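# Move the large case into the empty pallet corner

## Task

At the pallet near the -y end of the track, one large case stands next to two smaller ones; place it in the free corner of that pallet alongside the other three. You may reposition those three. Both smaller cases must finish on their own pallet. Every case must finish with its taped lid facing up. No case may overhang its pallet edge by more than about a pencil's width. No case may be crushed. cam_pallet_north views the -y end of the track and cam_pallet_south the +y end; +y runs roughly rightward in both. The floor beside the track counts as work area.

## Robot and tools

ROBOT AND FRAME
Two arms, left_arm and right_arm, each ride a carriage on one floor track running along y at x = 0 (y = 0 is mid-track). left_rail carries left_arm and is always the +y carriage; right_rail carries right_arm. These names do not match image sides. Each base sits at x = 0, y = its carriage's position_m, z = 0.04 m, facing +x. Scene frame: table top is z = 0, +z up, +x where the arms face, +y to their left. The table starts at x = 0.50 m and spans y = -0.90 to 0.90 m; elsewhere the floor lies at z = -0.53 m.

TOOL
Each arm has a vacuum tool with two channels. Channel a has two cups at y = -104.5 mm and channel b two at y = +104.5 mm, both pairs at x = -62 and +62 mm from the cup point, cups facing its +z. Cups are 113 mm wide; the whole set covers 237 x 322 mm. Both cups of a channel must seal flat on a smooth face or that channel holds nothing. suction_measured_a/b run 0 to 1 (0.75+ on airtight faces, lower on porous cardboard, near 0 if unsealed) and take up to about 1.3 s to settle; part_present_a/b turns 1 above 0.09. Sealing shortens cups by up to 21 mm. With suction on and the tool still, a resting case usually gets lifted.

execute_actions
actions: a list run in order. Each action may hold rows, steps, until, and left_rail / right_rail commands. rows: up to 15 rows, each applied for one 1/30 s step. Every row is 16 numbers in [-1, 1]: left_arm dx, dy, dz, rx, ry, rz, left suction_a, suction_b, then the same eight for right_arm. dx..rz are offsets, not poses: measured from that arm's Hand target as it stood when the action began, along that Hand target's own axes, each row counted from that same start. 1.0 = 0.6 m or 180 degrees; rx, ry, rz form one rotation vector. Suction numbers: 1 on, 0 off (above 0.01 counts as on); they persist, so always resend the values you want kept. steps: 1 to 450, default 15, not fewer than the row count; after the last row the arm keeps heading to that row's target. Six zeros re-command the current Hand target. cameras picks images ([] for none). An empty actions list just reports.
Rails: position_m is an absolute place on the track in m (left_rail -1.8 to 3, right_rail -3 to 1.8); speed_m_s 0.01 to 1; acceleration_factor 0.1 to 1 (times 0.73 m/s2); {"stop": true} brakes. To drive, send position_m then an action like {"steps": n, "until": {"left_rail": {"position_status": ["!=", "moving"]}}}. A drive carries the arm along. Keep carriages at least 1.28 m apart. until conditions compare rail fields with =, !=, <, <=, >, >= (numbers need a comparison); {"all": {"status": "ended"}} and {"any": ...} also exist.

move
target: one 16-number row or up to 15 rows, each an offset from the arm's current Hand target (all rows from that same start), same layout and scale as rows. Straight paths, all ending together, 0.5 to 10 s. speed: m/s, 0.002 to 4.2, default 0.25 (turns up to twice that in rad/s), one value or one per target. blend: corner rounding in m. stop_force: 6 to 320 N, ends an arm's path when it feels that much push against its travel; unreliable for light loose objects or while the cup turns; omit it when moving off a contact. zero: re-zero before a stop_force move (default true). blocking=false returns early; then use wait or stop before more motion. The result adds a move: line (done, off_target, moving, held, fault; limits=paced or held).

OTHER TOOLS
wait: seconds 0 to 10. stop: brakes a running move. zoom_image: camera name and region [x0, y0, x1, y1] in pixels, at most 504 per side. zero_wrist_force: arm. finished_scene: scene number.

RESULTS
end_effector_position (m), end_effector_quat_wxyz and velocities in the scene frame; Hand target (what next offsets count from); Tool commands; Joint positions (rail m, then shoulder pan, shoulder lift, elbow, wrist 1-3 in rad); joint torques; Motor temperatures; Wrist force/torque in tool axes; rail position_m, position_status (moving, done, contact_stop, time_out, stopped, stopped_with_arm, stopped_for_other_arm, stopped_for_other_carriage) and position_answer (taken / not_taken).

CAUTIONS
Orientation commands are clipped to 32 degrees from the measured pose per step. Ramp row offsets gradually (about 0.01 more per row) so a held case is not shaken loose. Outside force of about 400 N or joint torque limits (elbow 411, wrists 101, shoulders 701 N m) stop an arm for 10 s. While a channel holds, the controller assumes an 11.5 kg load. Motors at 85 C lock the arm; MOTOR HOT warns at 70 C. To release, lower the case until it just rests, switch both channels off, and pause before lifting away. Do not drop cases, slam, press hard, let the arms touch each other, sweep past an arm's own base, or push anything outside the work area. Loose objects may occasionally be nudged by the scene.

Each tool is called after "Emit:" as name(argument=value, ...) on one line, values as JSON.

## Session

Emit:
execute_actions(actions=[])

Emit:
zoom_image(camera="cam_pallet_south", region=[100, 110, 420, 370])

Emit:
zoom_image(camera="cam_pallet_north", region=[270, 120, 570, 345])

Emit:
zoom_image(camera="cam_low", region=[532, 260, 672, 400])

Scene clock: 0.00 s.
left_arm: end_effector_position=(+0.8500, +1.5578, +0.4400) suction_measured_a=0.00 part_present_a=0 suction_measured_b=0.00 part_present_b=0 end_effector_quat_wxyz=(+0.000, +0.000, +1.000, +0.000) | right_arm: end_effector_position=(+0.8500, -1.3593, +0.4400) suction_measured_a=0.00 part_present_a=0 suction_measured_b=0.00 part_present_b=0 end_effector_quat_wxyz=(+0.000, +0.000, +1.000, +0.000)
Joint positions: left_arm=[1.558 -0.239 -1.498 2.092 -2.165 -1.571 1.332] | right_arm=[-1.359 -0.239 -1.498 2.092 -2.165 -1.571 1.332]
Joint velocities: within noise
Joint torques (N m): no reading
Motor temperatures (°C): left_arm=[35 32 25 34 32 31] | right_arm=[24 25 31 32 33 32]
Wrist force (N): no reading
Wrist torque (N m): no reading
Wrist force, peak (N): no reading
Hand target: left_arm +0.8500, +1.5578, +0.4400; +0.000, +0.000, +1.000, +0.000 | right_arm +0.8500, -1.3593, +0.4400; +0.000, +0.000, +1.000, +0.000
Tool commands: left_gripper/suction_a=+0.0 left_gripper/suction_b=+0.0 right_gripper/suction_a=+0.0 right_gripper/suction_b=+0.0
left_rail: position_m=1.558 position_status=done
right_rail: position_m=-1.359 position_status=done

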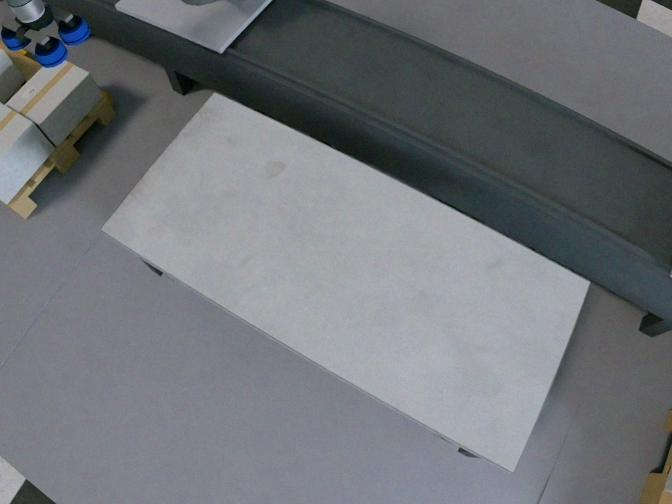

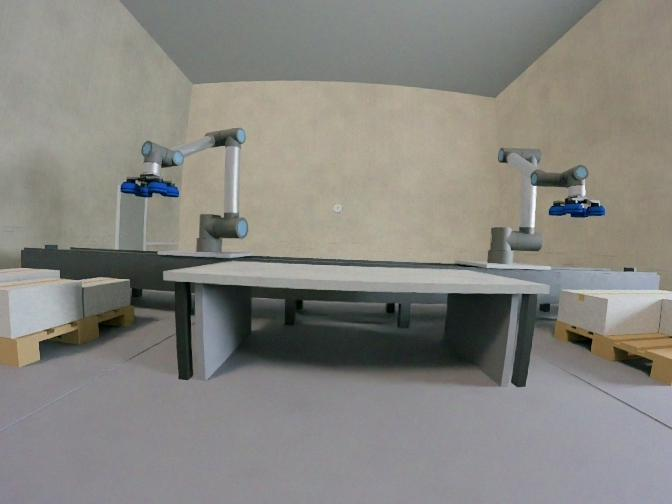

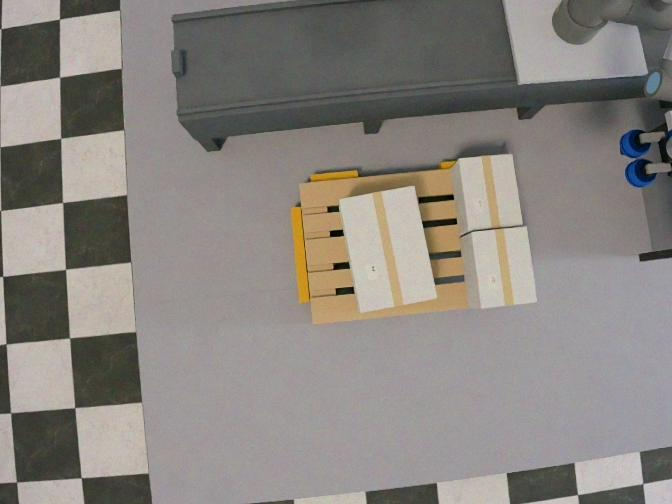

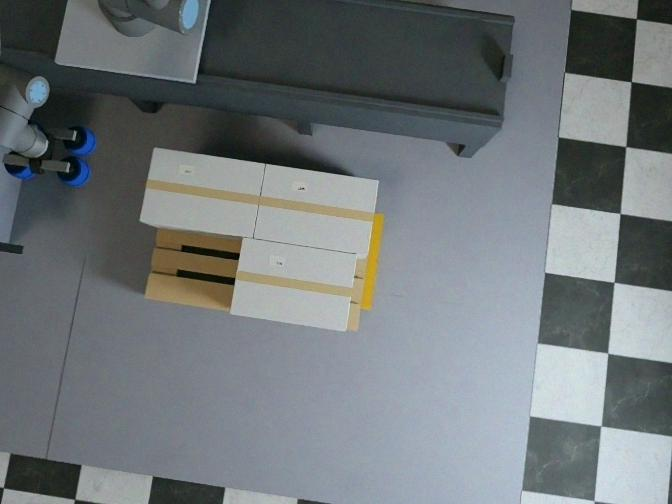

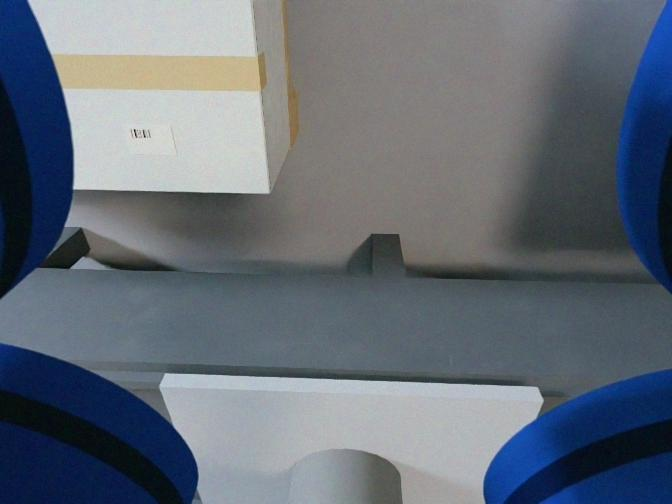

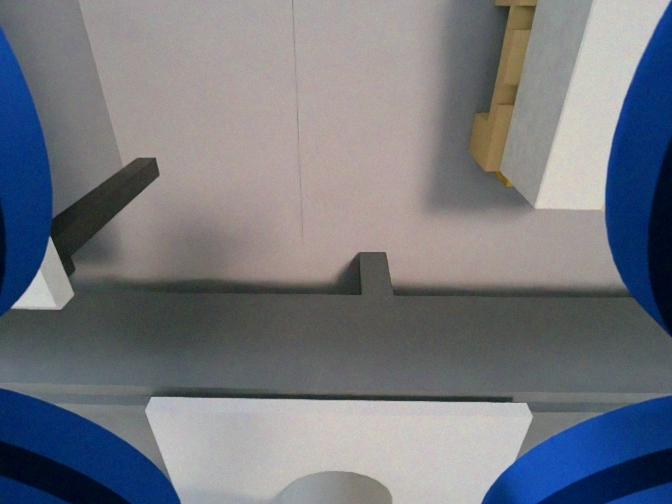

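Scaled by 1.575.

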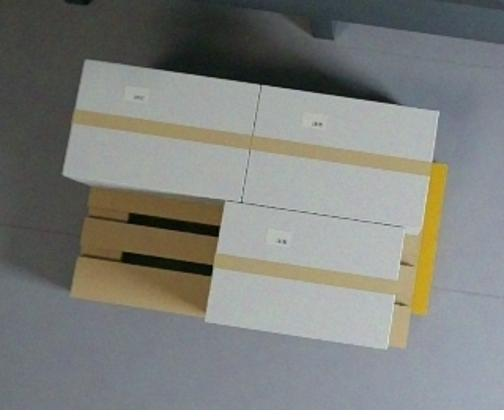

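Scaled by 1.680.

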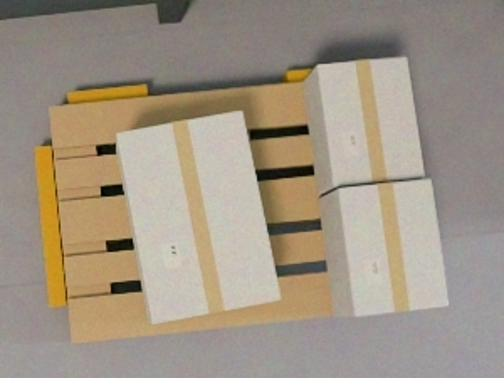

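Scaled by 3.600.

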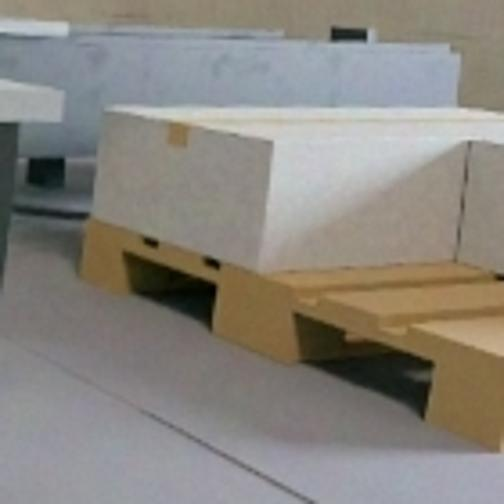

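Emit:
execute_actions(actions=[{"left_rail":{"position_m":1.7,"speed_m_s":0.5,"acceleration_factor":0.3},"steps":300,"until":{"all":{"status":"ended"}}}], cameras=[])

Emit:
move(target=[-0.6667,0,-0.1,0,0,0,0,0,0,0,0,0,0,0,0,0], cameras=["cam_left_wrist"])

Emit:
execute_actions(actions=[{"left_rail":{"position_m":2.2},"steps":300,"until":{"all":{"status":"ended"}}}], cameras=["cam_left_wrist"])

Emit:
execute_actions(actions=[{"left_rail":{"position_m":2.8},"steps":300,"until":{"all":{"status":"ended"}}}], cameras=["cam_left_wrist"])

Scene clock: 2.37 s.
left_arm: end_effector_position=(+0.8500, +1.7000, +0.4400) suction_measured_a=0.00 part_present_a=0 suction_measured_b=0.00 part_present_b=0 end_effector_quat_wxyz=(+0.000, +0.000, +1.000, +0.000) | right_arm: end_effector_position=(+0.8500, -1.3593, +0.4400) suction_measured_a=0.00 part_present_a=0 suction_measured_b=0.00 part_present_b=0 end_effector_quat_wxyz=(+0.000, +0.000, +1.000, +0.000)
Joint positions: left_arm=[1.7 -0.239 -1.498 2.092 -2.165 -1.571 1.332] | right_arm=[-1.359 -0.239 -1.498 2.092 -2.165 -1.571 1.332]
Joint velocities: within noise
Joint torques (N m): left_arm=[3.56 -104.09 -81.33 -8.79 -0.43 -1.19] | right_arm=[6.27 -100.22 -85.54 -10.62 0.4 0.68]
Motor temperatures (°C): left_arm=[35 32 25 34 32 31] | right_arm=[24 25 31 32 33 32]
Wrist force (N): left_arm=[0.0 0.4 0.0] | right_arm=[0.1 0.0 -0.4]
Wrist torque (N m): left_arm=[0.04 0.00 0.00] | right_arm=[0.00 -0.02 0.01]
Wrist force, peak (N): left_arm=[0.3 1.6 0.4] | right_arm=[-0.2 -0.6 -0.6]
Hand target: left_arm +0.8500, +1.7000, +0.4400; +0.000, +0.000, +1.000, +0.000 | right_arm +0.8500, -1.3593, +0.4400; +0.000, +0.000, +1.000, +0.000
Tool commands: left_gripper/suction_a=+0.0 left_gripper/suction_b=+0.0 right_gripper/suction_a=+0.0 right_gripper/suction_b=+0.0
left_rail: position_m=1.700 speed_m_s=0.50 position_status=done
right_rail: position_m=-1.359 position_status=done
No camera images: "cameras" was empty.

Scene clock: 4.73 s.
left_arm: end_effector_position=(+1.2498, +1.7000, +0.5000) suction_measured_a=0.00 part_present_a=0 suction_measured_b=0.00 part_present_b=0 end_effector_quat_wxyz=(+0.000, +0.000, +1.000, +0.000) | right_arm: end_effector_position=(+0.8500, -1.3593, +0.4400) suction_measured_a=0.00 part_present_a=0 suction_measured_b=0.00 part_present_b=0 end_effector_quat_wxyz=(+0.000, +0.000, +1.000, +0.000)
Joint positions: left_arm=[1.7 -0.162 -1.099 1.458 -1.93 -1.571 1.409] | right_arm=[-1.359 -0.239 -1.498 2.092 -2.165 -1.571 1.332]
Joint velocities: within noise
Joint torques (N m): left_arm=[33.38 -186 -104.44 -3.3 -4.91 2.22] | right_arm=[7.86 -97.69 -88.12 -10.15 -0.3 0.47]
Motor temperatures (°C): left_arm=[35 32 25 34 32 31] | right_arm=[24 25 31 32 33 32]
Wrist force (N): left_arm=[0.0 0.5 0.8] | right_arm=[-0.2 -0.1 -0.3]
Wrist torque (N m): left_arm=[0.07 0.03 -0.01] | right_arm=[-0.02 0.03 0.00]
Wrist force, peak (N): left_arm=[3.4 0.4 0.9] | right_arm=[-0.6 0.0 -0.6]
Hand target: left_arm +1.2500, +1.7000, +0.5000; +0.000, +0.000, +1.000, +0.000 | right_arm +0.8500, -1.3593, +0.4400; +0.000, +0.000, +1.000, +0.000
Off the commanded pose: left_arm 0.000 m, 0 deg | right_arm 0.000 m, 0 deg.
left_rail: position_m=1.700 speed_m_s=0.50 position_status=done
right_rail: position_m=-1.359 position_status=done
move: done
Images, in order (width x height): cam_left_wrist 672x504.

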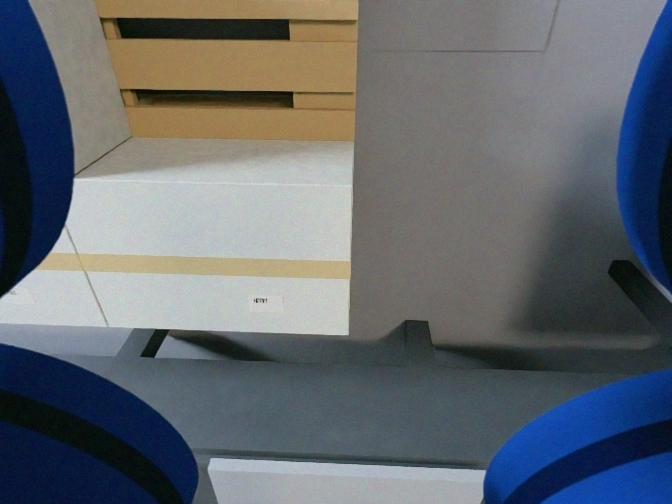

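Scene clock: 8.00 s.
left_arm: end_effector_position=(+1.2500, +2.2001, +0.5000) suction_measured_a=0.00 part_present_a=0 suction_measured_b=0.00 part_present_b=0 end_effector_quat_wxyz=(+0.000, +0.000, +1.000, +0.000) | right_arm: end_effector_position=(+0.8500, -1.3593, +0.4400) suction_measured_a=0.00 part_present_a=0 suction_measured_b=0.00 part_present_b=0 end_effector_quat_wxyz=(+0.000, +0.000, +1.000, +0.000)
Joint positions: left_arm=[2.2 -0.161 -1.099 1.457 -1.929 -1.571 1.409] | right_arm=[-1.359 -0.239 -1.498 2.092 -2.165 -1.571 1.332]
Joint velocities: within noise
Joint torques (N m): left_arm=[-8.84 -183.63 -92.32 -5.94 -3.14 2.23] | right_arm=[6.5 -99.69 -86.23 -10.74 -0.57 0.28]
Motor temperatures (°C): left_arm=[35 32 25 34 32 31] | right_arm=[24 25 31 32 33 32]
Wrist force (N): left_arm=[0.0 0.0 0.6] | right_arm=[-0.2 -0.2 -0.8]
Wrist torque (N m): left_arm=[0.00 0.04 0.00] | right_arm=[-0.04 0.02 0.01]
Wrist force, peak (N): left_arm=[0.2 -1.5 0.9] | right_arm=[-0.2 -0.2 -0.8]
Hand target: left_arm +1.2500, +2.2000, +0.5000; +0.000, +0.000, +1.000, +0.000 | right_arm +0.8500, -1.3593, +0.4400; +0.000, +0.000, +1.000, +0.000
Tool commands: left_gripper/suction_a=+0.0 left_gripper/suction_b=+0.0 right_gripper/suction_a=+0.0 right_gripper/suction_b=+0.0
Off the commanded pose: left_arm 0.000 m, 0 deg | right_arm 0.000 m, 0 deg.
left_rail: position_m=2.200 speed_m_s=0.50 position_status=done
right_rail: position_m=-1.359 position_status=done
Images, in order (width x height): cam_left_wrist 672x504.

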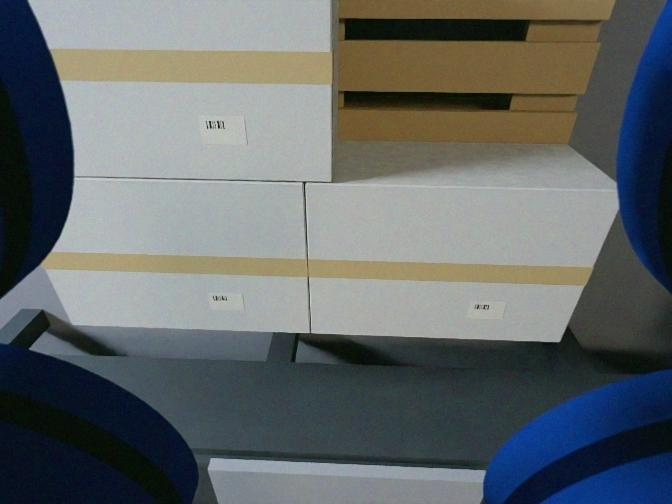

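Scene clock: 11.57 s.
left_arm: end_effector_position=(+1.2500, +2.8000, +0.5000) suction_measured_a=0.00 part_present_a=0 suction_measured_b=0.00 part_present_b=0 end_effector_quat_wxyz=(+0.000, +0.000, +1.000, +0.000) | right_arm: end_effector_position=(+0.8500, -1.3593, +0.4400) suction_measured_a=0.00 part_present_a=0 suction_measured_b=0.00 part_present_b=0 end_effector_quat_wxyz=(+0.000, +0.000, +1.000, +0.000)
Joint positions: left_arm=[2.8 -0.161 -1.099 1.457 -1.929 -1.571 1.409] | right_arm=[-1.359 -0.239 -1.498 2.092 -2.165 -1.571 1.332]
Joint velocities: within noise
Joint torques (N m): left_arm=[-15.97 -187.96 -86.77 -7.92 -0.42 1.85] | right_arm=[2.61 -98.99 -85.49 -10.9 0.53 0.45]
Motor temperatures (°C): left_arm=[35 32 25 34 32 31] | right_arm=[24 25 31 32 33 32]
Wrist force (N): left_arm=[-0.1 0.0 0.3] | right_arm=[-0.1 -0.4 -0.5]
Wrist torque (N m): left_arm=[-0.01 0.06 -0.01] | right_arm=[-0.07 0.00 0.00]
Wrist force, peak (N): left_arm=[-0.1 -1.1 0.7] | right_arm=[-0.4 -0.7 -0.5]
Hand target: left_arm +1.2500, +2.8000, +0.5000; +0.000, +0.000, +1.000, +0.000 | right_arm +0.8500, -1.3593, +0.4400; +0.000, +0.000, +1.000, +0.000
Tool commands: left_gripper/suction_a=+0.0 left_gripper/suction_b=+0.0 right_gripper/suction_a=+0.0 right_gripper/suction_b=+0.0
Off the commanded pose: left_arm 0.000 m, 0 deg | right_arm 0.000 m, 0 deg.
left_rail: position_m=2.800 speed_m_s=0.50 position_status=done
right_rail: position_m=-1.359 position_status=done
Images, in order (width x height): cam_left_wrist 672x504.

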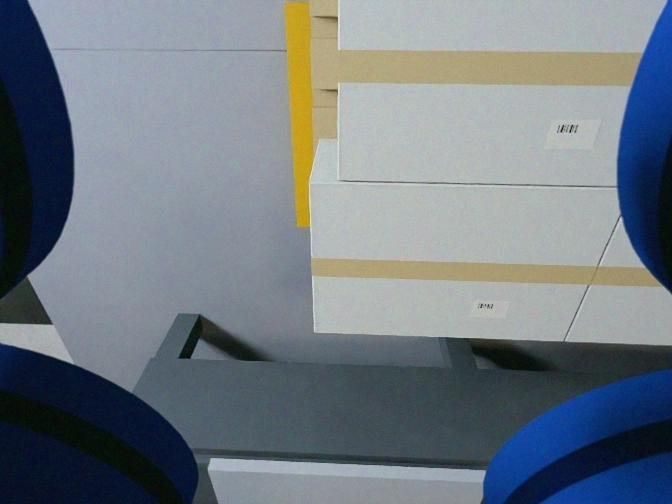

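Emit:
move(target=[-0.3333,0,0,0,0,0,0,0,0,0,0,0,0,0,0,0], cameras=["cam_left_wrist"])

Emit:
execute_actions(actions=[{"left_rail":{"position_m":2.2},"steps":300,"until":{"all":{"status":"ended"}}}], cameras=["cam_left_wrist"])

Emit:
execute_actions(actions=[{"left_rail":{"position_m":1.7},"steps":300,"until":{"all":{"status":"ended"}}}], cameras=["cam_left_wrist"])

Scene clock: 13.70 s.
left_arm: end_effector_position=(+1.4498, +2.8000, +0.5000) suction_measured_a=0.00 part_present_a=0 suction_measured_b=0.00 part_present_b=0 end_effector_quat_wxyz=(+0.000, +0.000, +1.000, +0.000) | right_arm: end_effector_position=(+0.8500, -1.3593, +0.4400) suction_measured_a=0.00 part_present_a=0 suction_measured_b=0.00 part_present_b=0 end_effector_quat_wxyz=(+0.000, +0.000, +1.000, +0.000)
Joint positions: left_arm=[2.8 -0.139 -0.861 1.057 -1.767 -1.571 1.432] | right_arm=[-1.359 -0.239 -1.498 2.092 -2.165 -1.571 1.332]
Joint velocities: within noise
Joint torques (N m): left_arm=[34.13 -227.75 -110.79 -3.87 -5.12 2.23] | right_arm=[9.75 -100.5 -86.4 -10.19 -0.59 0.25]
Motor temperatures (°C): left_arm=[35 32 25 34 32 31] | right_arm=[24 25 31 32 33 32]
Wrist force (N): left_arm=[0.3 0.6 1.1] | right_arm=[-0.3 -0.2 -0.3]
Wrist torque (N m): left_arm=[0.04 0.01 0.04] | right_arm=[-0.04 0.04 0.00]
Wrist force, peak (N): left_arm=[3.4 0.2 1.2] | right_arm=[-0.1 -0.1 -0.8]
Hand target: left_arm +1.4500, +2.8000, +0.5000; +0.000, +0.000, +1.000, +0.000 | right_arm +0.8500, -1.3593, +0.4400; +0.000, +0.000, +1.000, +0.000
Off the commanded pose: left_arm 0.000 m, 0 deg | right_arm 0.000 m, 0 deg.
left_rail: position_m=2.800 speed_m_s=0.50 position_status=done
right_rail: position_m=-1.359 position_status=done
move: done
Images, in order (width x height): cam_left_wrist 672x504.

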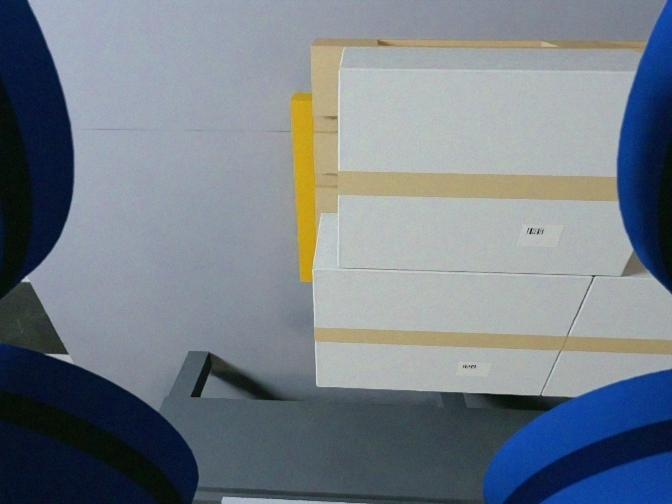

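Scene clock: 17.27 s.
left_arm: end_effector_position=(+1.4500, +2.2000, +0.5000) suction_measured_a=0.00 part_present_a=0 suction_measured_b=0.00 part_present_b=0 end_effector_quat_wxyz=(+0.000, +0.000, +1.000, +0.000) | right_arm: end_effector_position=(+0.8500, -1.3593, +0.4400) suction_measured_a=0.00 part_present_a=0 suction_measured_b=0.00 part_present_b=0 end_effector_quat_wxyz=(+0.000, +0.000, +1.000, +0.000)
Joint positions: left_arm=[2.2 -0.139 -0.861 1.056 -1.766 -1.571 1.432] | right_arm=[-1.359 -0.239 -1.498 2.092 -2.165 -1.571 1.332]
Joint velocities: within noise
Joint torques (N m): left_arm=[-15.95 -232.29 -94.17 -6.14 -3.73 2.19] | right_arm=[9.14 -95.11 -85.24 -9.84 -0.41 0.42]
Motor temperatures (°C): left_arm=[35 32 25 34 32 31] | right_arm=[24 25 31 32 33 32]
Wrist force (N): left_arm=[0.1 1.1 0.9] | right_arm=[0.1 -0.1 -0.3]
Wrist torque (N m): left_arm=[0.11 0.05 0.05] | right_arm=[-0.02 -0.02 0.01]
Wrist force, peak (N): left_arm=[0.6 1.8 1.1] | right_arm=[-0.4 -0.3 -0.7]
Hand target: left_arm +1.4500, +2.2000, +0.5000; +0.000, +0.000, +1.000, +0.000 | right_arm +0.8500, -1.3593, +0.4400; +0.000, +0.000, +1.000, +0.000
Tool commands: left_gripper/suction_a=+0.0 left_gripper/suction_b=+0.0 right_gripper/suction_a=+0.0 right_gripper/suction_b=+0.0
Off the commanded pose: left_arm 0.000 m, 0 deg | right_arm 0.000 m, 0 deg.
left_rail: position_m=2.200 speed_m_s=0.50 position_status=done
right_rail: position_m=-1.359 position_status=done
Images, in order (width x height): cam_left_wrist 672x504.

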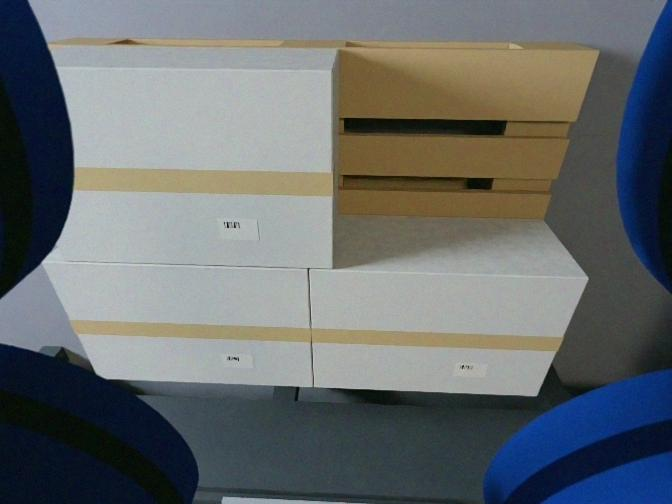

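Scene clock: 20.53 s.
left_arm: end_effector_position=(+1.4500, +1.7000, +0.5000) suction_measured_a=0.00 part_present_a=0 suction_measured_b=0.00 part_present_b=0 end_effector_quat_wxyz=(+0.000, +0.000, +1.000, +0.000) | right_arm: end_effector_position=(+0.8500, -1.3593, +0.4400) suction_measured_a=0.00 part_present_a=0 suction_measured_b=0.00 part_present_b=0 end_effector_quat_wxyz=(+0.000, +0.000, +1.000, +0.000)
Joint positions: left_arm=[1.7 -0.139 -0.861 1.056 -1.766 -1.571 1.432] | right_arm=[-1.359 -0.239 -1.498 2.092 -2.165 -1.571 1.332]
Joint velocities: within noise
Joint torques (N m): left_arm=[-15.67 -237.98 -89.34 -7.82 -0.39 2.06] | right_arm=[7.8 -95.99 -83.94 -10.01 -0.19 0.59]
Motor temperatures (°C): left_arm=[35 32 25 34 32 31] | right_arm=[24 25 31 32 33 32]
Wrist force (N): left_arm=[0.2 0.7 1.1] | right_arm=[-0.1 -0.2 -0.5]
Wrist torque (N m): left_arm=[0.05 0.03 0.05] | right_arm=[-0.03 0.01 0.01]
Wrist force, peak (N): left_arm=[0.5 1.5 1.5] | right_arm=[-0.3 -0.1 -0.8]
Hand target: left_arm +1.4500, +1.7000, +0.5000; +0.000, +0.000, +1.000, +0.000 | right_arm +0.8500, -1.3593, +0.4400; +0.000, +0.000, +1.000, +0.000
Tool commands: left_gripper/suction_a=+0.0 left_gripper/suction_b=+0.0 right_gripper/suction_a=+0.0 right_gripper/suction_b=+0.0
Off the commanded pose: left_arm 0.000 m, 0 deg | right_arm 0.000 m, 0 deg.
left_rail: position_m=1.700 speed_m_s=0.50 position_status=done
right_rail: position_m=-1.359 position_status=done
Images, in order (width x height): cam_left_wrist 672x504.

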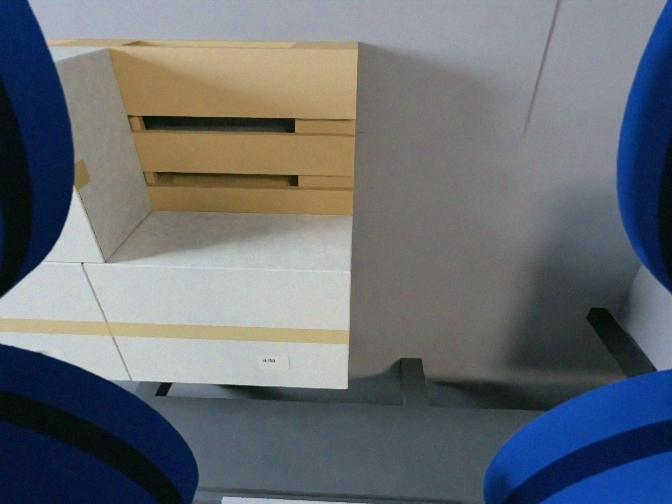

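Emit:
zoom_image(camera="cam_left_wrist", region=[60, 20, 380, 240])

Emit:
move(target=[1,0,0,0,0,0,0,0,0,0,0,0,0,0,0,0], cameras=["cam_left_wrist"])

Emit:
zoom_image(camera="cam_left_wrist", region=[60, 0, 380, 220])

Emit:
execute_actions(actions=[{"left_rail":{"position_m":2.8},"steps":300,"until":{"all":{"status":"ended"}}}], cameras=["cam_left_wrist"])

Emit:
zoom_image(camera="cam_left_wrist", region=[260, 0, 580, 220])

Scaled by 1.575.

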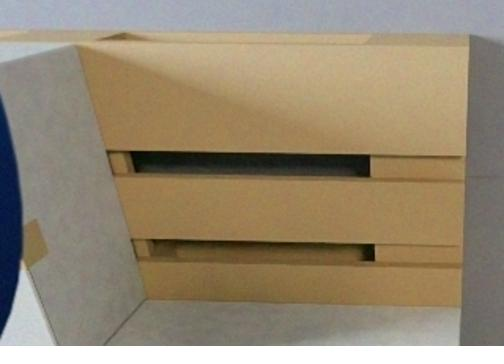

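Scene clock: 23.97 s.
left_arm: end_effector_position=(+0.8503, +1.7000, +0.5000) suction_measured_a=0.00 part_present_a=0 suction_measured_b=0.00 part_present_b=0 end_effector_quat_wxyz=(+0.000, +0.000, +1.000, +0.000) | right_arm: end_effector_position=(+0.8500, -1.3593, +0.4400) suction_measured_a=0.00 part_present_a=0 suction_measured_b=0.00 part_present_b=0 end_effector_quat_wxyz=(+0.000, +0.000, +1.000, +0.000)
Joint positions: left_arm=[1.7 -0.239 -1.539 2.039 -2.071 -1.571 1.332] | right_arm=[-1.359 -0.239 -1.498 2.092 -2.165 -1.571 1.332]
Joint velocities: within noise
Joint torques (N m): left_arm=[-26.9 -121.66 -73.7 -3.25 4.74 -4.04] | right_arm=[8.28 -97.35 -84.74 -10.19 0.57 0.6]
Motor temperatures (°C): left_arm=[35 32 25 34 32 31] | right_arm=[24 25 31 32 33 32]
Wrist force (N): left_arm=[0.3 0.7 0.3] | right_arm=[-0.3 -0.2 -0.3]
Wrist torque (N m): left_arm=[0.07 0.00 -0.06] | right_arm=[-0.04 0.04 0.00]
Wrist force, peak (N): left_arm=[-3.1 0.2 1.0] | right_arm=[-0.3 -0.5 -0.7]
Hand target: left_arm +0.8500, +1.7000, +0.5000; +0.000, +0.000, +1.000, +0.000 | right_arm +0.8500, -1.3593, +0.4400; +0.000, +0.000, +1.000, +0.000
Off the commanded pose: left_arm 0.000 m, 0 deg | right_arm 0.000 m, 0 deg.
left_rail: position_m=1.700 speed_m_s=0.50 position_status=done
right_rail: position_m=-1.359 position_status=done
move: done
Images, in order (width x height): cam_left_wrist 672x504.

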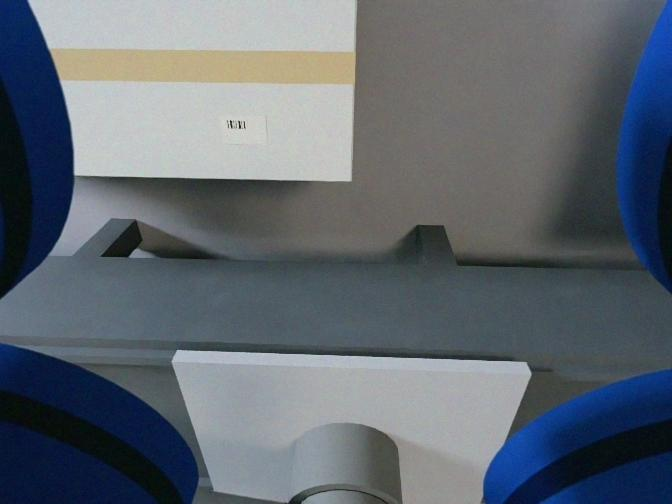

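Scaled by 1.575.

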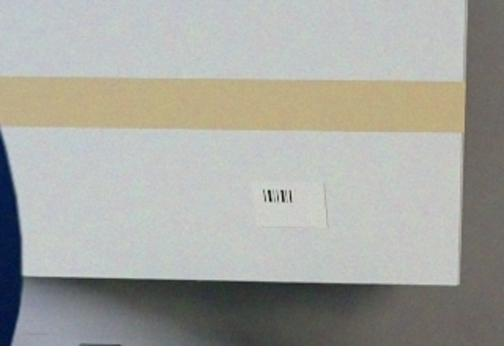

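Scene clock: 28.70 s.
left_arm: end_effector_position=(+0.8500, +2.8000, +0.5000) suction_measured_a=0.00 part_present_a=0 suction_measured_b=0.00 part_present_b=0 end_effector_quat_wxyz=(+0.000, +0.000, +1.000, +0.000) | right_arm: end_effector_position=(+0.8500, -1.3593, +0.4400) suction_measured_a=0.00 part_present_a=0 suction_measured_b=0.00 part_present_b=0 end_effector_quat_wxyz=(+0.000, +0.000, +1.000, +0.000)
Joint positions: left_arm=[2.8 -0.239 -1.539 2.04 -2.071 -1.571 1.332] | right_arm=[-1.359 -0.239 -1.498 2.092 -2.165 -1.571 1.332]
Joint velocities: within noise
Joint torques (N m): left_arm=[-15.96 -107.24 -95.82 -6.82 3.38 -3.74] | right_arm=[4.95 -101.02 -82.38 -9.68 -0.02 -0.2]
Motor temperatures (°C): left_arm=[35 32 25 34 32 31] | right_arm=[24 25 31 32 33 32]
Wrist force (N): left_arm=[0.3 0.5 0.2] | right_arm=[-0.2 -0.3 -0.6]
Wrist torque (N m): left_arm=[0.05 -0.02 -0.07] | right_arm=[-0.05 0.02 0.01]
Wrist force, peak (N): left_arm=[0.1 1.4 0.8] | right_arm=[-0.2 -0.2 -0.8]
Hand target: left_arm +0.8500, +2.8000, +0.5000; +0.000, +0.000, +1.000, +0.000 | right_arm +0.8500, -1.3593, +0.4400; +0.000, +0.000, +1.000, +0.000
Tool commands: left_gripper/suction_a=+0.0 left_gripper/suction_b=+0.0 right_gripper/suction_a=+0.0 right_gripper/suction_b=+0.0
Off the commanded pose: left_arm 0.000 m, 0 deg | right_arm 0.000 m, 0 deg.
left_rail: position_m=2.800 speed_m_s=0.50 position_status=done
right_rail: position_m=-1.359 position_status=done
Images, in order (width x height): cam_left_wrist 672x504.

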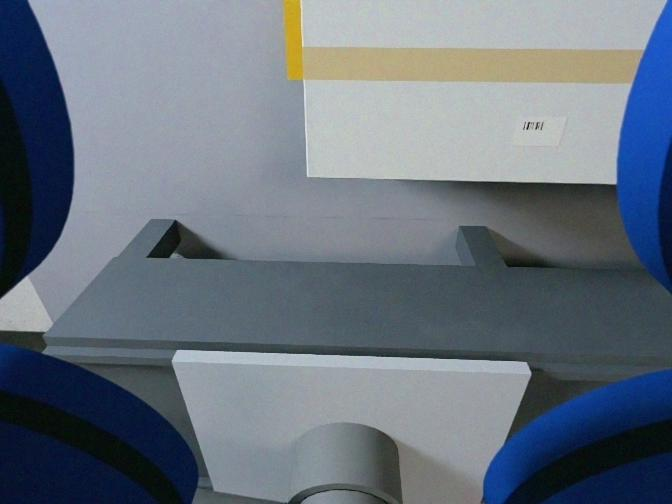

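Scaled by 1.575.

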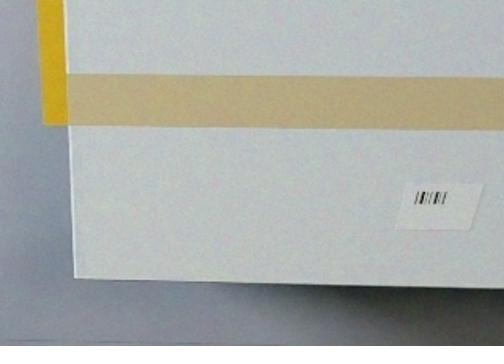

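Emit:
move(target=[0.4667,0,-0.1,0,0,0,0,0,0,0,0,0,0,0,0,0], cameras=["cam_left_wrist"])

Emit:
zoom_image(camera="cam_left_wrist", region=[260, 0, 480, 150])

Emit:
execute_actions(actions=[{"left_rail":{"position_m":1.7},"steps":300,"until":{"all":{"status":"ended"}}}], cameras=["cam_left_wrist"])

Emit:
zoom_image(camera="cam_left_wrist", region=[160, 0, 380, 150])

Scene clock: 30.87 s.
left_arm: end_effector_position=(+0.5702, +2.8001, +0.5599) suction_measured_a=0.00 part_present_a=0 suction_measured_b=0.00 part_present_b=0 end_effector_quat_wxyz=(+0.000, +0.000, +1.000, +0.000) | right_arm: end_effector_position=(+0.8500, -1.3593, +0.4400) suction_measured_a=0.00 part_present_a=0 suction_measured_b=0.00 part_present_b=0 end_effector_quat_wxyz=(+0.000, +0.000, +1.000, +0.000)
Joint positions: left_arm=[2.8 -0.36 -1.948 2.268 -1.891 -1.571 1.211] | right_arm=[-1.359 -0.239 -1.498 2.092 -2.165 -1.571 1.332]
Joint velocities: within noise
Joint torques (N m): left_arm=[-28.39 -31.45 -81.92 -4.25 4.6 -4.62] | right_arm=[13.83 -96.34 -84.05 -9.93 -0.01 0.39]
Motor temperatures (°C): left_arm=[35 32 25 34 32 31] | right_arm=[24 25 31 32 33 32]
Wrist force (N): left_arm=[0.1 1.5 0.3] | right_arm=[-0.1 -0.4 -0.6]
Wrist torque (N m): left_arm=[0.21 0.01 0.05] | right_arm=[-0.05 0.01 0.01]
Wrist force, peak (N): left_arm=[3.0 0.7 0.0] | right_arm=[-0.3 -0.3 -0.8]
Hand target: left_arm +0.5700, +2.8000, +0.5600; +0.000, +0.000, +1.000, +0.000 | right_arm +0.8500, -1.3593, +0.4400; +0.000, +0.000, +1.000, +0.000
Off the commanded pose: left_arm 0.000 m, 0 deg | right_arm 0.000 m, 0 deg.
left_rail: position_m=2.800 speed_m_s=0.50 position_status=done
right_rail: position_m=-1.359 position_status=done
move: done
Images, in order (width x height): cam_left_wrist 672x504.

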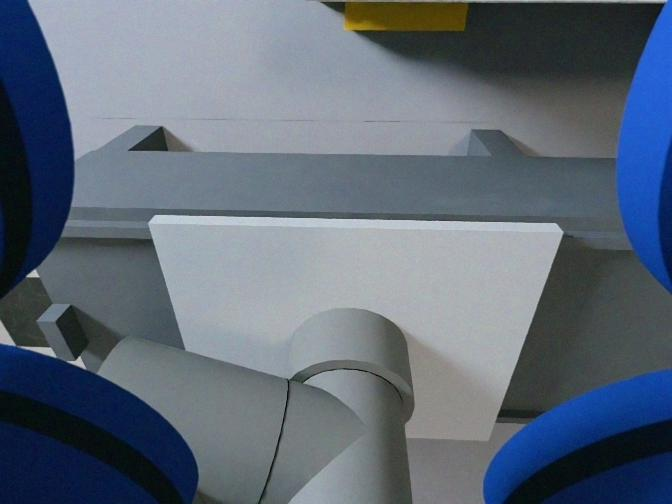

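Scaled by 2.291.

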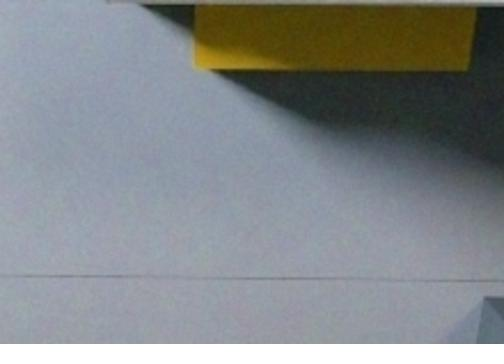

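Scene clock: 35.60 s.
left_arm: end_effector_position=(+0.5700, +1.7000, +0.5600) suction_measured_a=0.00 part_present_a=0 suction_measured_b=0.00 part_present_b=0 end_effector_quat_wxyz=(+0.000, +0.000, +1.000, +0.000) | right_arm: end_effector_position=(+0.8500, -1.3593, +0.4400) suction_measured_a=0.00 part_present_a=0 suction_measured_b=0.00 part_present_b=0 end_effector_quat_wxyz=(+0.000, +0.000, +1.000, +0.000)
Joint positions: left_arm=[1.7 -0.36 -1.948 2.268 -1.891 -1.571 1.21] | right_arm=[-1.359 -0.239 -1.498 2.092 -2.165 -1.571 1.332]
Joint velocities: within noise
Joint torques (N m): left_arm=[-24.39 -31.53 -96.47 -5.58 4.11 -3.73] | right_arm=[10.66 -97.87 -83.84 -9.97 -0.47 0.28]
Motor temperatures (°C): left_arm=[35 32 25 34 32 31] | right_arm=[24 25 31 32 33 32]
Wrist force (N): left_arm=[-0.2 0.7 0.2] | right_arm=[0.0 -0.3 -0.4]
Wrist torque (N m): left_arm=[0.10 0.04 0.05] | right_arm=[-0.04 0.00 0.01]
Wrist force, peak (N): left_arm=[0.4 1.9 0.7] | right_arm=[-0.1 -0.5 -0.7]
Hand target: left_arm +0.5700, +1.7000, +0.5600; +0.000, +0.000, +1.000, +0.000 | right_arm +0.8500, -1.3593, +0.4400; +0.000, +0.000, +1.000, +0.000
Tool commands: left_gripper/suction_a=+0.0 left_gripper/suction_b=+0.0 right_gripper/suction_a=+0.0 right_gripper/suction_b=+0.0
Off the commanded pose: left_arm 0.000 m, 0 deg | right_arm 0.000 m, 0 deg.
left_rail: position_m=1.700 speed_m_s=0.50 position_status=done
right_rail: position_m=-1.359 position_status=done
Images, in order (width x height): cam_left_wrist 672x504.

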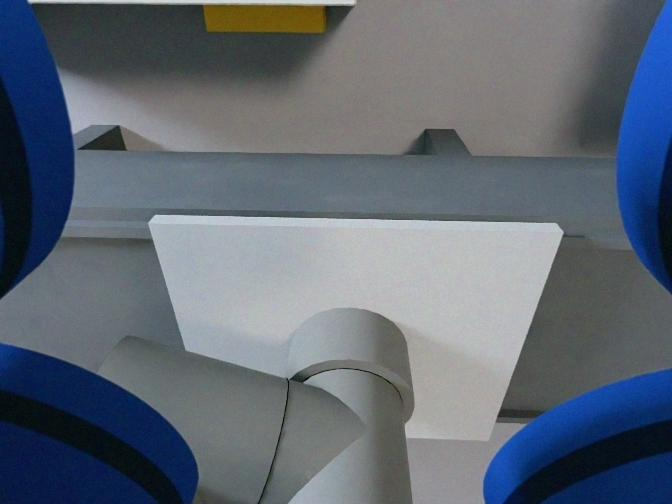

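Scaled by 2.291.

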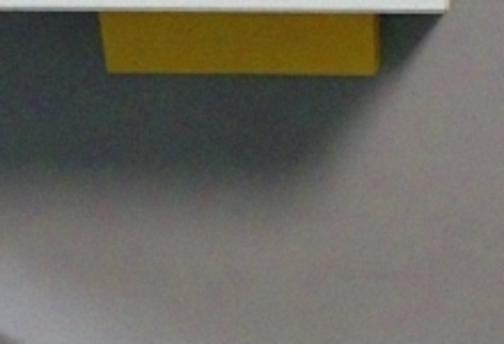

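Emit:
execute_actions(actions=[{"left_rail":{"position_m":1.42},"steps":300,"until":{"all":{"status":"ended"}}}], cameras=[])

Emit:
move(target=[-0.3,0,0.2,0,0,0,0,0,0,0,0,0,0,0,0,0], cameras=["cam_left_wrist"])

Emit:
zoom_image(camera="cam_left_wrist", region=[160, 60, 280, 180])

Scene clock: 38.33 s.
left_arm: end_effector_position=(+0.5700, +1.4200, +0.5600) suction_measured_a=0.00 part_present_a=0 suction_measured_b=0.00 part_present_b=0 end_effector_quat_wxyz=(+0.000, +0.000, +1.000, +0.000) | right_arm: end_effector_position=(+0.8500, -1.3593, +0.4400) suction_measured_a=0.00 part_present_a=0 suction_measured_b=0.00 part_present_b=0 end_effector_quat_wxyz=(+0.000, +0.000, +1.000, +0.000)
Joint positions: left_arm=[1.42 -0.36 -1.948 2.268 -1.891 -1.571 1.21] | right_arm=[-1.359 -0.239 -1.498 2.092 -2.165 -1.571 1.332]
Joint velocities: within noise
Joint torques (N m): left_arm=[-13.67 -27.01 -99.28 -6.33 3.57 -3.54] | right_arm=[11.81 -100.3 -84.55 -10.15 -0.09 -0.18]
Motor temperatures (°C): left_arm=[35 32 25 34 32 31] | right_arm=[24 25 31 32 33 32]
Wrist force (N): left_arm=[0.1 0.7 0.5] | right_arm=[-0.2 -0.3 -0.4]
Wrist torque (N m): left_arm=[0.12 0.00 0.05] | right_arm=[-0.05 0.02 0.00]
Wrist force, peak (N): left_arm=[0.0 1.8 0.4] | right_arm=[-0.1 -0.4 -0.8]
Hand target: left_arm +0.5700, +1.4200, +0.5600; +0.000, +0.000, +1.000, +0.000 | right_arm +0.8500, -1.3593, +0.4400; +0.000, +0.000, +1.000, +0.000
Tool commands: left_gripper/suction_a=+0.0 left_gripper/suction_b=+0.0 right_gripper/suction_a=+0.0 right_gripper/suction_b=+0.0
Off the commanded pose: left_arm 0.000 m, 0 deg | right_arm 0.000 m, 0 deg.
left_rail: position_m=1.420 speed_m_s=0.50 position_status=done
right_rail: position_m=-1.359 position_status=done
No camera images: "cameras" was empty.

Scene clock: 39.90 s.
left_arm: end_effector_position=(+0.7497, +1.4200, +0.4401) suction_measured_a=0.00 part_present_a=0 suction_measured_b=0.00 part_present_b=0 end_effector_quat_wxyz=(+0.000, +0.000, +1.000, +0.000) | right_arm: end_effector_position=(+0.8500, -1.3593, +0.4400) suction_measured_a=0.00 part_present_a=0 suction_measured_b=0.00 part_present_b=0 end_effector_quat_wxyz=(+0.000, +0.000, +1.000, +0.000)
Joint positions: left_arm=[1.42 -0.271 -1.617 2.213 -2.167 -1.571 1.299] | right_arm=[-1.359 -0.239 -1.498 2.092 -2.165 -1.571 1.332]
Joint velocities: within noise
Joint torques (N m): left_arm=[28.01 -67.31 -96.4 -13.33 -5.49 2.54] | right_arm=[10.58 -101.71 -85.32 -9.67 -0.34 -0.08]
Motor temperatures (°C): left_arm=[35 32 25 34 32 31] | right_arm=[24 25 31 32 33 32]
Wrist force (N): left_arm=[0.1 0.4 0.7] | right_arm=[0.2 0.0 -0.1]
Wrist torque (N m): left_arm=[0.06 -0.01 0.00] | right_arm=[0.00 -0.02 0.01]
Wrist force, peak (N): left_arm=[-2.4 0.4 2.5] | right_arm=[-0.3 -0.4 -0.6]
Hand target: left_arm +0.7500, +1.4200, +0.4400; +0.000, +0.000, +1.000, +0.000 | right_arm +0.8500, -1.3593, +0.4400; +0.000, +0.000, +1.000, +0.000
Off the commanded pose: left_arm 0.000 m, 0 deg | right_arm 0.000 m, 0 deg.
left_rail: position_m=1.420 speed_m_s=0.50 position_status=done
right_rail: position_m=-1.359 position_status=done
move: done
Images, in order (width x height): cam_left_wrist 672x504.

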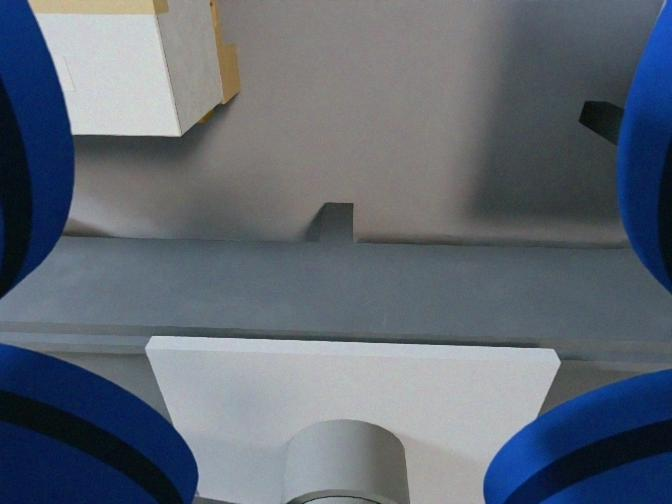

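Scaled by 4.200.

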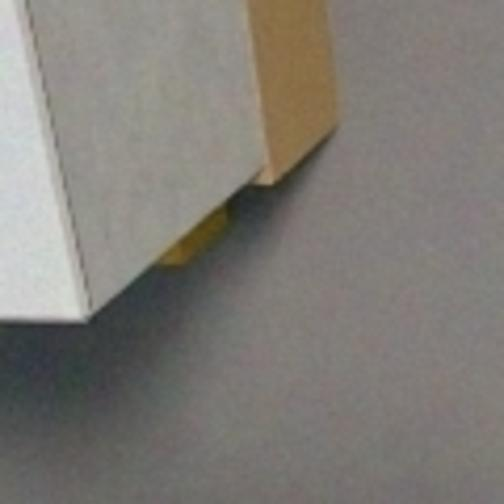

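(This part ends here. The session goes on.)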